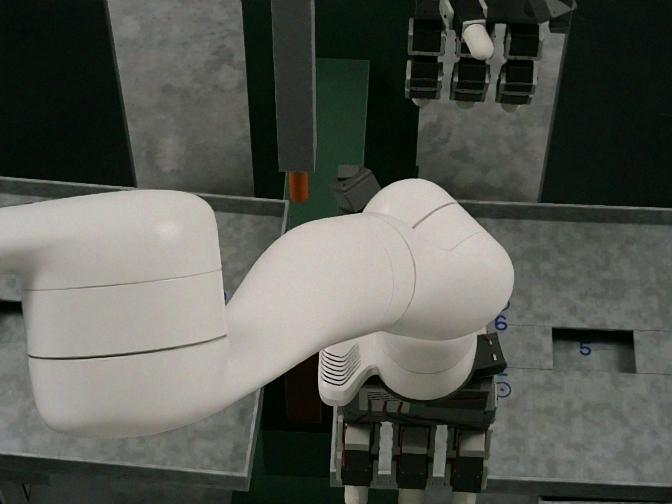

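>>> wait(
  seconds=0,
  cameras=["cam_tips","cam_front"],
)

Scene clock: 947.77 s.
Joint torques (N m): arm1=[-0.81 -25.98 -7.97 -0.89 0.68 0.21 0.01] | arm2=[0.13 -14.14 0.99 4.34 -0.22 -0.71 -0.25] | arm3=[0.34 -13.3 -1.81 5.13 0.64 0.48 0.21] | arm4=[0.3 -24.6 -5.03 -4.74 -0.6 0.32 0.12]
Motor temperatures (°C): arm1=[35 40 32 34 39 46 44] | arm2=[31 35 32 33 41 41 39] | arm3=[36 41 29 31 39 47 40] | arm4=[35 38 34 32 36 48 41]
Flange force (N): arm1=[-9.6 -2.5 2.1] | arm2=[-1.6 0.5 -2.1] | arm3=[4.3 5.0 -1.7] | arm4=[4.6 -1.2 0.5]
Joint velocities: within noise
arm1.joint_positions: joint1_rad=-1.697 joint2_rad=+1.740 joint3_rad=-1.434 joint4_rad=+1.039 joint5_rad=+1.851 joint6_rad=+1.435 joint7_rad=+4.376 hand_index_mcp=+0.913 hand_index_abd=+0.003 hand_index_pip=+0.937 hand_index_dip=+0.706 hand_middle_mcp=+0.913 hand_middle_abd=+0.018 hand_middle_pip=+0.926 hand_middle_dip=+0.707 hand_ring_mcp=+0.914 hand_ring_abd=+0.017 hand_ring_pip=+0.921 hand_ring_dip=+0.699 hand_thumb_cmc=-0.800 hand_thumb_axl=+0.677 hand_thumb_mcp=+0.212 hand_thumb_ipl=+0.168 hand_current_limit=+0.400 hand_speed=-0.600
arm1.joint_status: not commanded
arm1.hand_state: goal,goal,goal,goal,goal,goal,blocked,goal,goal,goal,blocked,goal,goal,goal,goal,goal
arm1.index_mcp_current_ma: -8
arm1.index_abd_current_ma: 7
arm1.index_pip_current_ma: 7
arm1.index_dip_current_ma: -2
arm1.middle_mcp_current_ma: 6
arm1.middle_abd_current_ma: 0
arm1.middle_pip_current_ma: 2
arm1.middle_dip_current_ma: 4
arm1.ring_mcp_current_ma: 6
arm1.ring_abd_current_ma: 15
arm1.ring_pip_current_ma: 8
arm1.ring_dip_current_ma: 11
arm1.thumb_cmc_current_ma: 0
arm1.thumb_axl_current_ma: -7
arm1.thumb_mcp_current_ma: -8
arm1.thumb_ipl_current_ma: -11
arm1.hand_goal_index_mcp: 0.914
arm1.hand_goal_index_abd: 0.000
arm1.hand_goal_index_pip: 0.950
arm1.hand_goal_index_dip: 0.696
arm1.hand_goal_middle_mcp: 0.914
arm1.hand_goal_middle_abd: 0.000
arm1.hand_goal_middle_pip: 0.950
arm1.hand_goal_middle_dip: 0.696
arm1.hand_goal_ring_mcp: 0.914
arm1.hand_goal_ring_abd: 0.000
arm1.hand_goal_ring_pip: 0.950
arm1.hand_goal_ring_dip: 0.696
arm1.hand_goal_thumb_cmc: -0.800
arm1.hand_goal_thumb_axl: 0.678
arm1.hand_goal_thumb_mcp: 0.226
arm1.hand_goal_thumb_ipl: 0.168
arm1.hand: x=+0.1320 y=+0.1150 z=+0.9200 quat_wxyz=(-0.104, -0.995, +0.000, +0.000)
arm1.hand_target: x=+0.1320 y=+0.1150 z=+0.9200 quat_wxyz=(-0.104, -0.995, +0.000, +0.000)
arm1.hand_status: done (0.000 m and 0.0 deg from the pose sent, 0.173 m and 0.0 deg at the start)
arm2.joint_positions: joint1_rad=+0.552 joint2_rad=+1.435 joint3_rad=+0.235 joint4_rad=+2.439 joint5_rad=+0.215 joint6_rad=-0.940 joint7_rad=-0.505 hand_index_mcp=+0.914 hand_index_abd=+0.001 hand_index_pip=+0.946 hand_index_dip=+0.694 hand_middle_mcp=+0.914 hand_middle_abd=+0.001 hand_middle_pip=+0.944 hand_middle_dip=+0.692 hand_ring_mcp=+0.914 hand_ring_abd=+0.003 hand_ring_pip=+0.945 hand_ring_dip=+0.692 hand_thumb_cmc=-0.803 hand_thumb_axl=+0.677 hand_thumb_mcp=+0.222 hand_thumb_ipl=+0.168 hand_current_limit=+0.400 hand_speed=-0.600
arm2.joint_status: not commanded
arm2.hand_state: goal,goal,goal,goal,goal,goal,goal,goal,goal,goal,goal,goal,goal,goal,goal,goal
arm2.index_mcp_current_ma: -4
arm2.index_abd_current_ma: -2
arm2.index_pip_current_ma: -4
arm2.index_dip_current_ma: -8
arm2.middle_mcp_current_ma: 8
arm2.middle_abd_current_ma: -3
arm2.middle_pip_current_ma: -30
arm2.middle_dip_current_ma: -19
arm2.ring_mcp_current_ma: 4
arm2.ring_abd_current_ma: 9
arm2.ring_pip_current_ma: -6
arm2.ring_dip_current_ma: -14
arm2.thumb_cmc_current_ma: -9
arm2.thumb_axl_current_ma: 10
arm2.thumb_mcp_current_ma: -14
arm2.thumb_ipl_current_ma: 0
arm2.hand_goal_index_mcp: 0.914
arm2.hand_goal_index_abd: 0.000
arm2.hand_goal_index_pip: 0.950
arm2.hand_goal_index_dip: 0.696
arm2.hand_goal_middle_mcp: 0.914
arm2.hand_goal_middle_abd: 0.000
arm2.hand_goal_middle_pip: 0.950
arm2.hand_goal_middle_dip: 0.696
arm2.hand_goal_ring_mcp: 0.914
arm2.hand_goal_ring_abd: 0.000
arm2.hand_goal_ring_pip: 0.950
arm2.hand_goal_ring_dip: 0.696
arm2.hand_goal_thumb_cmc: -0.800
arm2.hand_goal_thumb_axl: 0.678
arm2.hand_goal_thumb_mcp: 0.226
arm2.hand_goal_thumb_ipl: 0.168
arm2.hand: x=+0.4320 y=+0.1150 z=+0.9200 quat_wxyz=(+0.104, +0.995, +0.000, +0.000)
arm2.hand_target: x=+0.4320 y=+0.1150 z=+0.9200 quat_wxyz=(+0.104, +0.995, +0.000, +0.000)
arm2.hand_status: done (0.000 m and 0.0 deg from the pose sent, 0.173 m and 0.0 deg at the start)
arm3.joint_positions: joint1_rad=-0.405 joint2_rad=+1.530 joint3_rad=-0.662 joint4_rad=+2.417 joint5_rad=+2.491 joint6_rad=+1.113 joint7_rad=+4.024 hand_index_mcp=+0.914 hand_index_abd=+0.007 hand_index_pip=+0.934 hand_index_dip=+0.690 hand_middle_mcp=+0.913 hand_middle_abd=+0.002 hand_middle_pip=+0.935 hand_middle_dip=+0.691 hand_ring_mcp=+0.913 hand_ring_abd=+0.007 hand_ring_pip=+0.934 hand_ring_dip=+0.693 hand_thumb_cmc=-0.803 hand_thumb_axl=+0.677 hand_thumb_mcp=+0.212 hand_thumb_ipl=+0.168 hand_current_limit=+0.400 hand_speed=-0.600
arm3.joint_status: not commanded
arm3.hand_state: goal,goal,goal,goal,goal,goal,goal,goal,goal,goal,goal,goal,goal,goal,goal,goal
arm3.index_mcp_current_ma: 7
arm3.index_abd_current_ma: 8
arm3.index_pip_current_ma: 11
arm3.index_dip_current_ma: -3
arm3.middle_mcp_current_ma: 1
arm3.middle_abd_current_ma: -1
arm3.middle_pip_current_ma: 4
arm3.middle_dip_current_ma: -10
arm3.ring_mcp_current_ma: -5
arm3.ring_abd_current_ma: 5
arm3.ring_pip_current_ma: -2
arm3.ring_dip_current_ma: -4
arm3.thumb_cmc_current_ma: -1
arm3.thumb_axl_current_ma: 2
arm3.thumb_mcp_current_ma: 7
arm3.thumb_ipl_current_ma: -14
arm3.hand_goal_index_mcp: 0.914
arm3.hand_goal_index_abd: 0.000
arm3.hand_goal_index_pip: 0.950
arm3.hand_goal_index_dip: 0.696
arm3.hand_goal_middle_mcp: 0.914
arm3.hand_goal_middle_abd: 0.000
arm3.hand_goal_middle_pip: 0.950
arm3.hand_goal_middle_dip: 0.696
arm3.hand_goal_ring_mcp: 0.914
arm3.hand_goal_ring_abd: 0.000
arm3.hand_goal_ring_pip: 0.950
arm3.hand_goal_ring_dip: 0.696
arm3.hand_goal_thumb_cmc: -0.800
arm3.hand_goal_thumb_axl: 0.678
arm3.hand_goal_thumb_mcp: 0.226
arm3.hand_goal_thumb_ipl: 0.168
arm3.hand: x=+0.4620 y=-0.1150 z=+0.9200 quat_wxyz=(+0.000, +0.000, -0.995, -0.105)
arm3.hand_target: x=+0.4620 y=-0.1150 z=+0.9200 quat_wxyz=(+0.000, +0.000, -0.995, -0.105)
arm3.hand_status: done (0.000 m and 0.0 deg from the pose sent, 0.173 m and 0.0 deg at the start)
arm4.joint_positions: joint1_rad=+2.352 joint2_rad=+1.505 joint3_rad=-0.688 joint4_rad=+1.044 joint5_rad=-2.376 joint6_rad=-0.725 joint7_rad=+3.930 hand_index_mcp=+0.914 hand_index_abd=+0.000 hand_index_pip=+0.942 hand_index_dip=+0.694 hand_middle_mcp=+0.914 hand_middle_abd=+0.006 hand_middle_pip=+0.940 hand_middle_dip=+0.700 hand_ring_mcp=+0.914 hand_ring_abd=+0.004 hand_ring_pip=+0.941 hand_ring_dip=+0.689 hand_thumb_cmc=-0.804 hand_thumb_axl=+0.677 hand_thumb_mcp=+0.219 hand_thumb_ipl=+0.168 hand_current_limit=+0.400 hand_speed=-0.600
arm4.joint_status: not commanded
arm4.hand_state: goal,goal,goal,goal,goal,goal,goal,goal,goal,goal,goal,goal,goal,goal,goal,goal
arm4.index_mcp_current_ma: 5
arm4.index_abd_current_ma: -1
arm4.index_pip_current_ma: -5
arm4.index_dip_current_ma: -12
arm4.middle_mcp_current_ma: -4
arm4.middle_abd_current_ma: -11
arm4.middle_pip_current_ma: -9
arm4.middle_dip_current_ma: 10
arm4.ring_mcp_current_ma: 0
arm4.ring_abd_current_ma: 12
arm4.ring_pip_current_ma: 2
arm4.ring_dip_current_ma: 19
arm4.thumb_cmc_current_ma: -2
arm4.thumb_axl_current_ma: 9
arm4.thumb_mcp_current_ma: 11
arm4.thumb_ipl_current_ma: -8
arm4.hand_goal_index_mcp: 0.914
arm4.hand_goal_index_abd: 0.000
arm4.hand_goal_index_pip: 0.950
arm4.hand_goal_index_dip: 0.696
arm4.hand_goal_middle_mcp: 0.914
arm4.hand_goal_middle_abd: 0.000
arm4.hand_goal_middle_pip: 0.950
arm4.hand_goal_middle_dip: 0.696
arm4.hand_goal_ring_mcp: 0.914
arm4.hand_goal_ring_abd: 0.000
arm4.hand_goal_ring_pip: 0.950
arm4.hand_goal_ring_dip: 0.696
arm4.hand_goal_thumb_cmc: -0.800
arm4.hand_goal_thumb_axl: 0.678
arm4.hand_goal_thumb_mcp: 0.226
arm4.hand_goal_thumb_ipl: 0.168
arm4.hand: x=+0.1320 y=-0.1150 z=+0.9200 quat_wxyz=(+0.000, +0.000, +0.995, +0.104)
arm4.hand_target: x=+0.1320 y=-0.1150 z=+0.9200 quat_wxyz=(+0.000, +0.000, +0.995, +0.104)
arm4.hand_status: done (0.000 m and 0.0 deg from the pose sent, 0.173 m and 0.0 deg at the start)
pictures: cam_front, cam_tips

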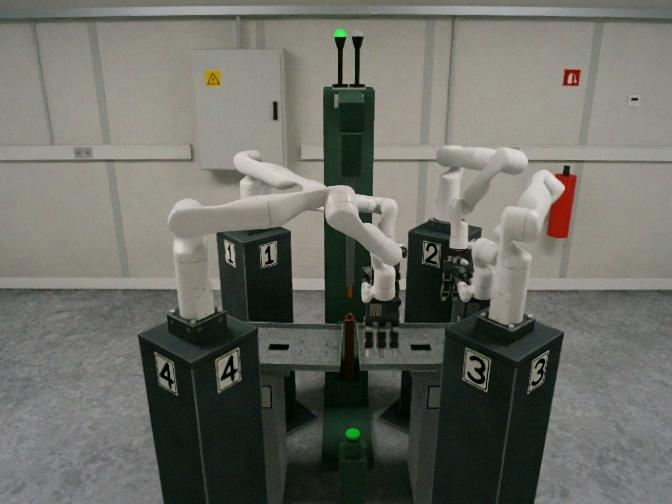

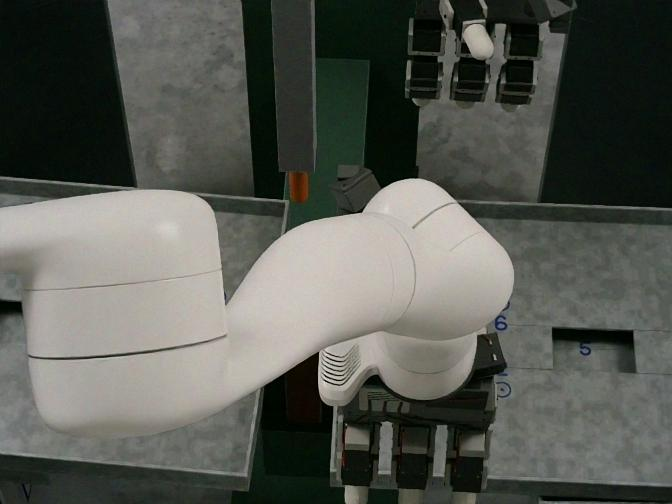

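>>> move(
  arm1={"target": [-0.4295, 0.1120, 0.90, 0.10447, 0.99418, -0.02516, -0.00264], "speed": 0.3},
  arm2={"target": [-0.1298, 0.1120, 0.90, 0.10447, 0.99418, -0.02516, -0.00264], "speed": 0.3},
  arm3={"target": [-0.1104, -0.1150, 0.90, 0.00264, 0.02516, 0.99418, 0.10447], "speed": 0.3},
  arm4={"target": [-0.4401, -0.1120, 0.90, 0.00264, 0.02516, 0.99418, 0.10447], "speed": 0.3},
  cameras=["cam_tips", "cam_west"],
)

Scene clock: 951.30 s.
Joint torques (N m): arm1=[-0.73 -15.12 -5.45 3.17 0.56 0.36 0] | arm2=[0.06 -22.72 4.46 -2.8 -0.48 -0.39 -0.36] | arm3=[0.62 -23.09 -3.92 0.34 0.78 0.25 0.17] | arm4=[0.29 -15.46 0.09 3.52 -0.32 0.56 0.08]
Motor temperatures (°C): arm1=[35 40 32 34 39 46 44] | arm2=[31 35 32 33 41 41 39] | arm3=[36 41 29 31 39 47 40] | arm4=[35 38 34 32 36 48 41]
Flange force (N): arm1=[-3.3 -9.7 3.5] | arm2=[1.9 -1.0 -2.4] | arm3=[7.7 1.4 -0.3] | arm4=[-0.9 -3.7 -0.1]
move: arm1 done; arm2 done; arm3 done; arm4 done
Joint velocities: within noise
arm1.joint_positions: joint1_rad=-0.362 joint2_rad=+1.683 joint3_rad=-0.826 joint4_rad=+2.440 joint5_rad=+2.428 joint6_rad=+1.332 joint7_rad=+4.088 hand_index_mcp=+0.913 hand_index_abd=+0.003 hand_index_pip=+0.937 hand_index_dip=+0.706 hand_middle_mcp=+0.913 hand_middle_abd=+0.018 hand_middle_pip=+0.926 hand_middle_dip=+0.707 hand_ring_mcp=+0.914 hand_ring_abd=+0.019 hand_ring_pip=+0.921 hand_ring_dip=+0.699 hand_thumb_cmc=-0.800 hand_thumb_axl=+0.677 hand_thumb_mcp=+0.212 hand_thumb_ipl=+0.168 hand_current_limit=+0.400 hand_speed=-0.600
arm1.joint_status: not commanded
arm1.hand_state: goal,goal,goal,goal,goal,goal,blocked,goal,goal,goal,blocked,goal,goal,goal,goal,goal
arm1.index_mcp_current_ma: -3
arm1.index_abd_current_ma: 9
arm1.index_pip_current_ma: 10
arm1.index_dip_current_ma: 3
arm1.middle_mcp_current_ma: 0
arm1.middle_abd_current_ma: -1
arm1.middle_pip_current_ma: 1
arm1.middle_dip_current_ma: 8
arm1.ring_mcp_current_ma: 3
arm1.ring_abd_current_ma: 5
arm1.ring_pip_current_ma: 10
arm1.ring_dip_current_ma: 8
arm1.thumb_cmc_current_ma: -2
arm1.thumb_axl_current_ma: 3
arm1.thumb_mcp_current_ma: 4
arm1.thumb_ipl_current_ma: 6
arm1.hand_goal_index_mcp: 0.914
arm1.hand_goal_index_abd: 0.000
arm1.hand_goal_index_pip: 0.950
arm1.hand_goal_index_dip: 0.696
arm1.hand_goal_middle_mcp: 0.914
arm1.hand_goal_middle_abd: 0.000
arm1.hand_goal_middle_pip: 0.950
arm1.hand_goal_middle_dip: 0.696
arm1.hand_goal_ring_mcp: 0.914
arm1.hand_goal_ring_abd: 0.000
arm1.hand_goal_ring_pip: 0.950
arm1.hand_goal_ring_dip: 0.696
arm1.hand_goal_thumb_cmc: -0.800
arm1.hand_goal_thumb_axl: 0.678
arm1.hand_goal_thumb_mcp: 0.226
arm1.hand_goal_thumb_ipl: 0.168
arm1.hand: x=-0.4295 y=+0.1120 z=+0.9000 quat_wxyz=(-0.104, -0.994, +0.025, +0.003)
arm1.hand_target: x=-0.4295 y=+0.1120 z=+0.9000 quat_wxyz=(-0.104, -0.994, +0.025, +0.003)
arm1.hand_status: done (0.000 m and 0.0 deg from the pose sent, 0.562 m and 2.9 deg at the start)
arm2.joint_positions: joint1_rad=+1.704 joint2_rad=+1.585 joint3_rad=+0.819 joint4_rad=+1.162 joint5_rad=+1.670 joint6_rad=-0.955 joint7_rad=-1.218 hand_index_mcp=+0.914 hand_index_abd=-0.003 hand_index_pip=+0.946 hand_index_dip=+0.694 hand_middle_mcp=+0.914 hand_middle_abd=-0.002 hand_middle_pip=+0.944 hand_middle_dip=+0.692 hand_ring_mcp=+0.914 hand_ring_abd=-0.004 hand_ring_pip=+0.945 hand_ring_dip=+0.692 hand_thumb_cmc=-0.803 hand_thumb_axl=+0.677 hand_thumb_mcp=+0.222 hand_thumb_ipl=+0.168 hand_current_limit=+0.400 hand_speed=-0.600
arm2.joint_status: not commanded
arm2.hand_state: goal,goal,goal,goal,goal,goal,goal,goal,goal,goal,goal,goal,goal,goal,goal,goal
arm2.index_mcp_current_ma: -5
arm2.index_abd_current_ma: -13
arm2.index_pip_current_ma: -5
arm2.index_dip_current_ma: -7
arm2.middle_mcp_current_ma: 5
arm2.middle_abd_current_ma: -7
arm2.middle_pip_current_ma: -29
arm2.middle_dip_current_ma: -19
arm2.ring_mcp_current_ma: 2
arm2.ring_abd_current_ma: -5
arm2.ring_pip_current_ma: -12
arm2.ring_dip_current_ma: -12
arm2.thumb_cmc_current_ma: -5
arm2.thumb_axl_current_ma: 3
arm2.thumb_mcp_current_ma: -10
arm2.thumb_ipl_current_ma: -4
arm2.hand_goal_index_mcp: 0.914
arm2.hand_goal_index_abd: 0.000
arm2.hand_goal_index_pip: 0.950
arm2.hand_goal_index_dip: 0.696
arm2.hand_goal_middle_mcp: 0.914
arm2.hand_goal_middle_abd: 0.000
arm2.hand_goal_middle_pip: 0.950
arm2.hand_goal_middle_dip: 0.696
arm2.hand_goal_ring_mcp: 0.914
arm2.hand_goal_ring_abd: 0.000
arm2.hand_goal_ring_pip: 0.950
arm2.hand_goal_ring_dip: 0.696
arm2.hand_goal_thumb_cmc: -0.800
arm2.hand_goal_thumb_axl: 0.678
arm2.hand_goal_thumb_mcp: 0.226
arm2.hand_goal_thumb_ipl: 0.168
arm2.hand: x=-0.1298 y=+0.1120 z=+0.9000 quat_wxyz=(+0.104, +0.994, -0.025, -0.003)
arm2.hand_target: x=-0.1298 y=+0.1120 z=+0.9000 quat_wxyz=(+0.104, +0.994, -0.025, -0.003)
arm2.hand_status: done (0.000 m and 0.0 deg from the pose sent, 0.562 m and 2.9 deg at the start)
arm3.joint_positions: joint1_rad=-1.719 joint2_rad=+1.739 joint3_rad=-1.256 joint4_rad=+0.913 joint5_rad=+1.711 joint6_rad=+1.288 joint7_rad=+4.388 hand_index_mcp=+0.914 hand_index_abd=+0.000 hand_index_pip=+0.934 hand_index_dip=+0.690 hand_middle_mcp=+0.913 hand_middle_abd=+0.001 hand_middle_pip=+0.935 hand_middle_dip=+0.691 hand_ring_mcp=+0.913 hand_ring_abd=+0.006 hand_ring_pip=+0.934 hand_ring_dip=+0.693 hand_thumb_cmc=-0.803 hand_thumb_axl=+0.677 hand_thumb_mcp=+0.212 hand_thumb_ipl=+0.168 hand_current_limit=+0.400 hand_speed=-0.600
arm3.joint_status: not commanded
arm3.hand_state: goal,goal,goal,goal,goal,goal,goal,goal,goal,goal,goal,goal,goal,goal,goal,goal
arm3.index_mcp_current_ma: 4
arm3.index_abd_current_ma: 4
arm3.index_pip_current_ma: 9
arm3.index_dip_current_ma: -11
arm3.middle_mcp_current_ma: 6
arm3.middle_abd_current_ma: 2
arm3.middle_pip_current_ma: 4
arm3.middle_dip_current_ma: -8
arm3.ring_mcp_current_ma: -8
arm3.ring_abd_current_ma: 10
arm3.ring_pip_current_ma: 1
arm3.ring_dip_current_ma: 3
arm3.thumb_cmc_current_ma: -3
arm3.thumb_axl_current_ma: 1
arm3.thumb_mcp_current_ma: -2
arm3.thumb_ipl_current_ma: -4
arm3.hand_goal_index_mcp: 0.914
arm3.hand_goal_index_abd: 0.000
arm3.hand_goal_index_pip: 0.950
arm3.hand_goal_index_dip: 0.696
arm3.hand_goal_middle_mcp: 0.914
arm3.hand_goal_middle_abd: 0.000
arm3.hand_goal_middle_pip: 0.950
arm3.hand_goal_middle_dip: 0.696
arm3.hand_goal_ring_mcp: 0.914
arm3.hand_goal_ring_abd: 0.000
arm3.hand_goal_ring_pip: 0.950
arm3.hand_goal_ring_dip: 0.696
arm3.hand_goal_thumb_cmc: -0.800
arm3.hand_goal_thumb_axl: 0.678
arm3.hand_goal_thumb_mcp: 0.226
arm3.hand_goal_thumb_ipl: 0.168
arm3.hand: x=-0.1104 y=-0.1150 z=+0.9000 quat_wxyz=(-0.003, -0.025, -0.994, -0.104)
arm3.hand_target: x=-0.1104 y=-0.1150 z=+0.9000 quat_wxyz=(-0.003, -0.025, -0.994, -0.104)
arm3.hand_status: done (0.000 m and 0.0 deg from the pose sent, 0.573 m and 2.9 deg at the start)
arm4.joint_positions: joint1_rad=+0.778 joint2_rad=+1.445 joint3_rad=-0.025 joint4_rad=+2.335 joint5_rad=-3.226 joint6_rad=+0.849 joint7_rad=+3.021 hand_index_mcp=+0.913 hand_index_abd=-0.006 hand_index_pip=+0.942 hand_index_dip=+0.694 hand_middle_mcp=+0.912 hand_middle_abd=+0.001 hand_middle_pip=+0.940 hand_middle_dip=+0.700 hand_ring_mcp=+0.912 hand_ring_abd=+0.001 hand_ring_pip=+0.941 hand_ring_dip=+0.689 hand_thumb_cmc=-0.805 hand_thumb_axl=+0.677 hand_thumb_mcp=+0.219 hand_thumb_ipl=+0.168 hand_current_limit=+0.400 hand_speed=-0.600
arm4.joint_status: not commanded
arm4.hand_state: goal,goal,goal,goal,goal,goal,goal,goal,goal,goal,goal,goal,goal,goal,goal,goal
arm4.index_mcp_current_ma: 6
arm4.index_abd_current_ma: 6
arm4.index_pip_current_ma: -2
arm4.index_dip_current_ma: -3
arm4.middle_mcp_current_ma: -14
arm4.middle_abd_current_ma: -2
arm4.middle_pip_current_ma: -13
arm4.middle_dip_current_ma: 19
arm4.ring_mcp_current_ma: -8
arm4.ring_abd_current_ma: -2
arm4.ring_pip_current_ma: -4
arm4.ring_dip_current_ma: 9
arm4.thumb_cmc_current_ma: 1
arm4.thumb_axl_current_ma: 0
arm4.thumb_mcp_current_ma: 1
arm4.thumb_ipl_current_ma: -10
arm4.hand_goal_index_mcp: 0.914
arm4.hand_goal_index_abd: 0.000
arm4.hand_goal_index_pip: 0.950
arm4.hand_goal_index_dip: 0.696
arm4.hand_goal_middle_mcp: 0.914
arm4.hand_goal_middle_abd: 0.000
arm4.hand_goal_middle_pip: 0.950
arm4.hand_goal_middle_dip: 0.696
arm4.hand_goal_ring_mcp: 0.914
arm4.hand_goal_ring_abd: 0.000
arm4.hand_goal_ring_pip: 0.950
arm4.hand_goal_ring_dip: 0.696
arm4.hand_goal_thumb_cmc: -0.800
arm4.hand_goal_thumb_axl: 0.678
arm4.hand_goal_thumb_mcp: 0.226
arm4.hand_goal_thumb_ipl: 0.168
arm4.hand: x=-0.4401 y=-0.1120 z=+0.9000 quat_wxyz=(+0.003, +0.025, +0.994, +0.104)
arm4.hand_target: x=-0.4401 y=-0.1120 z=+0.9000 quat_wxyz=(+0.003, +0.025, +0.994, +0.104)
arm4.hand_status: done (0.000 m and 0.0 deg from the pose sent, 0.572 m and 2.9 deg at the start; pose on its path clipped on 15 of 85 steps)

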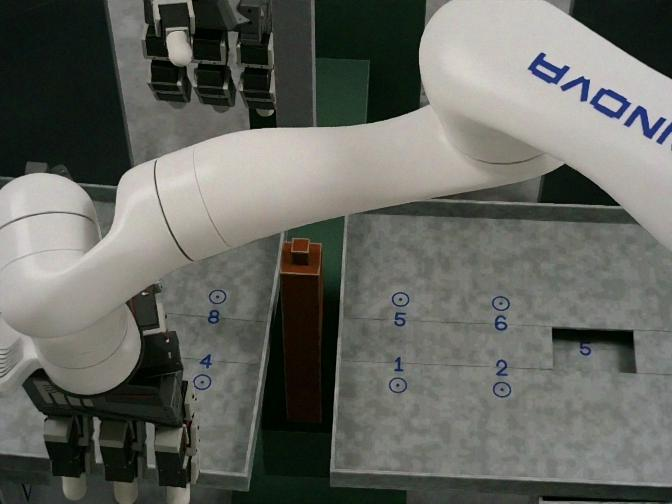

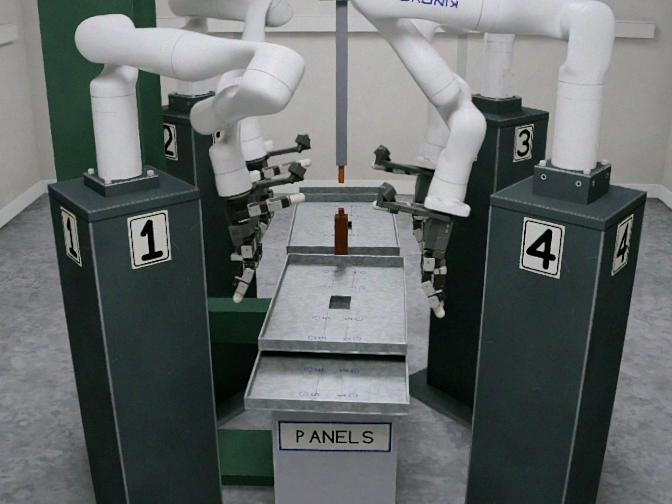

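>>> zoom_image(
  camera="cam_tips",
  region=[150, 270, 290, 410],
)

>>> zoom_image(
  camera="cam_tips",
  region=[380, 280, 520, 420],
)

Scaled by 3.600.

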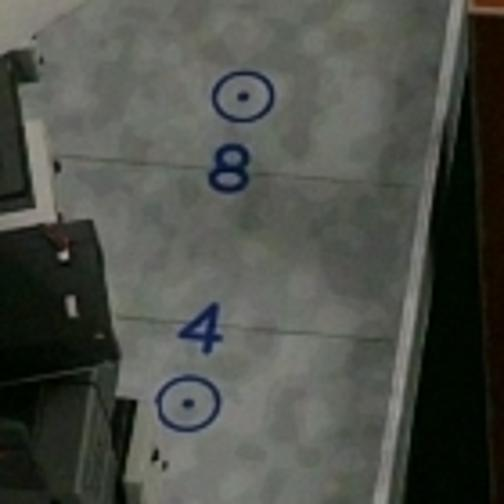

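Scaled by 3.600.

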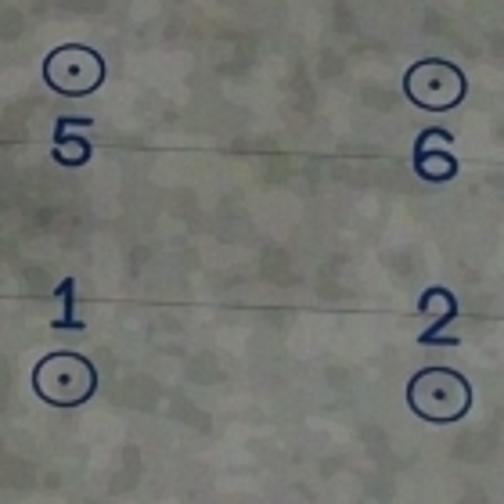

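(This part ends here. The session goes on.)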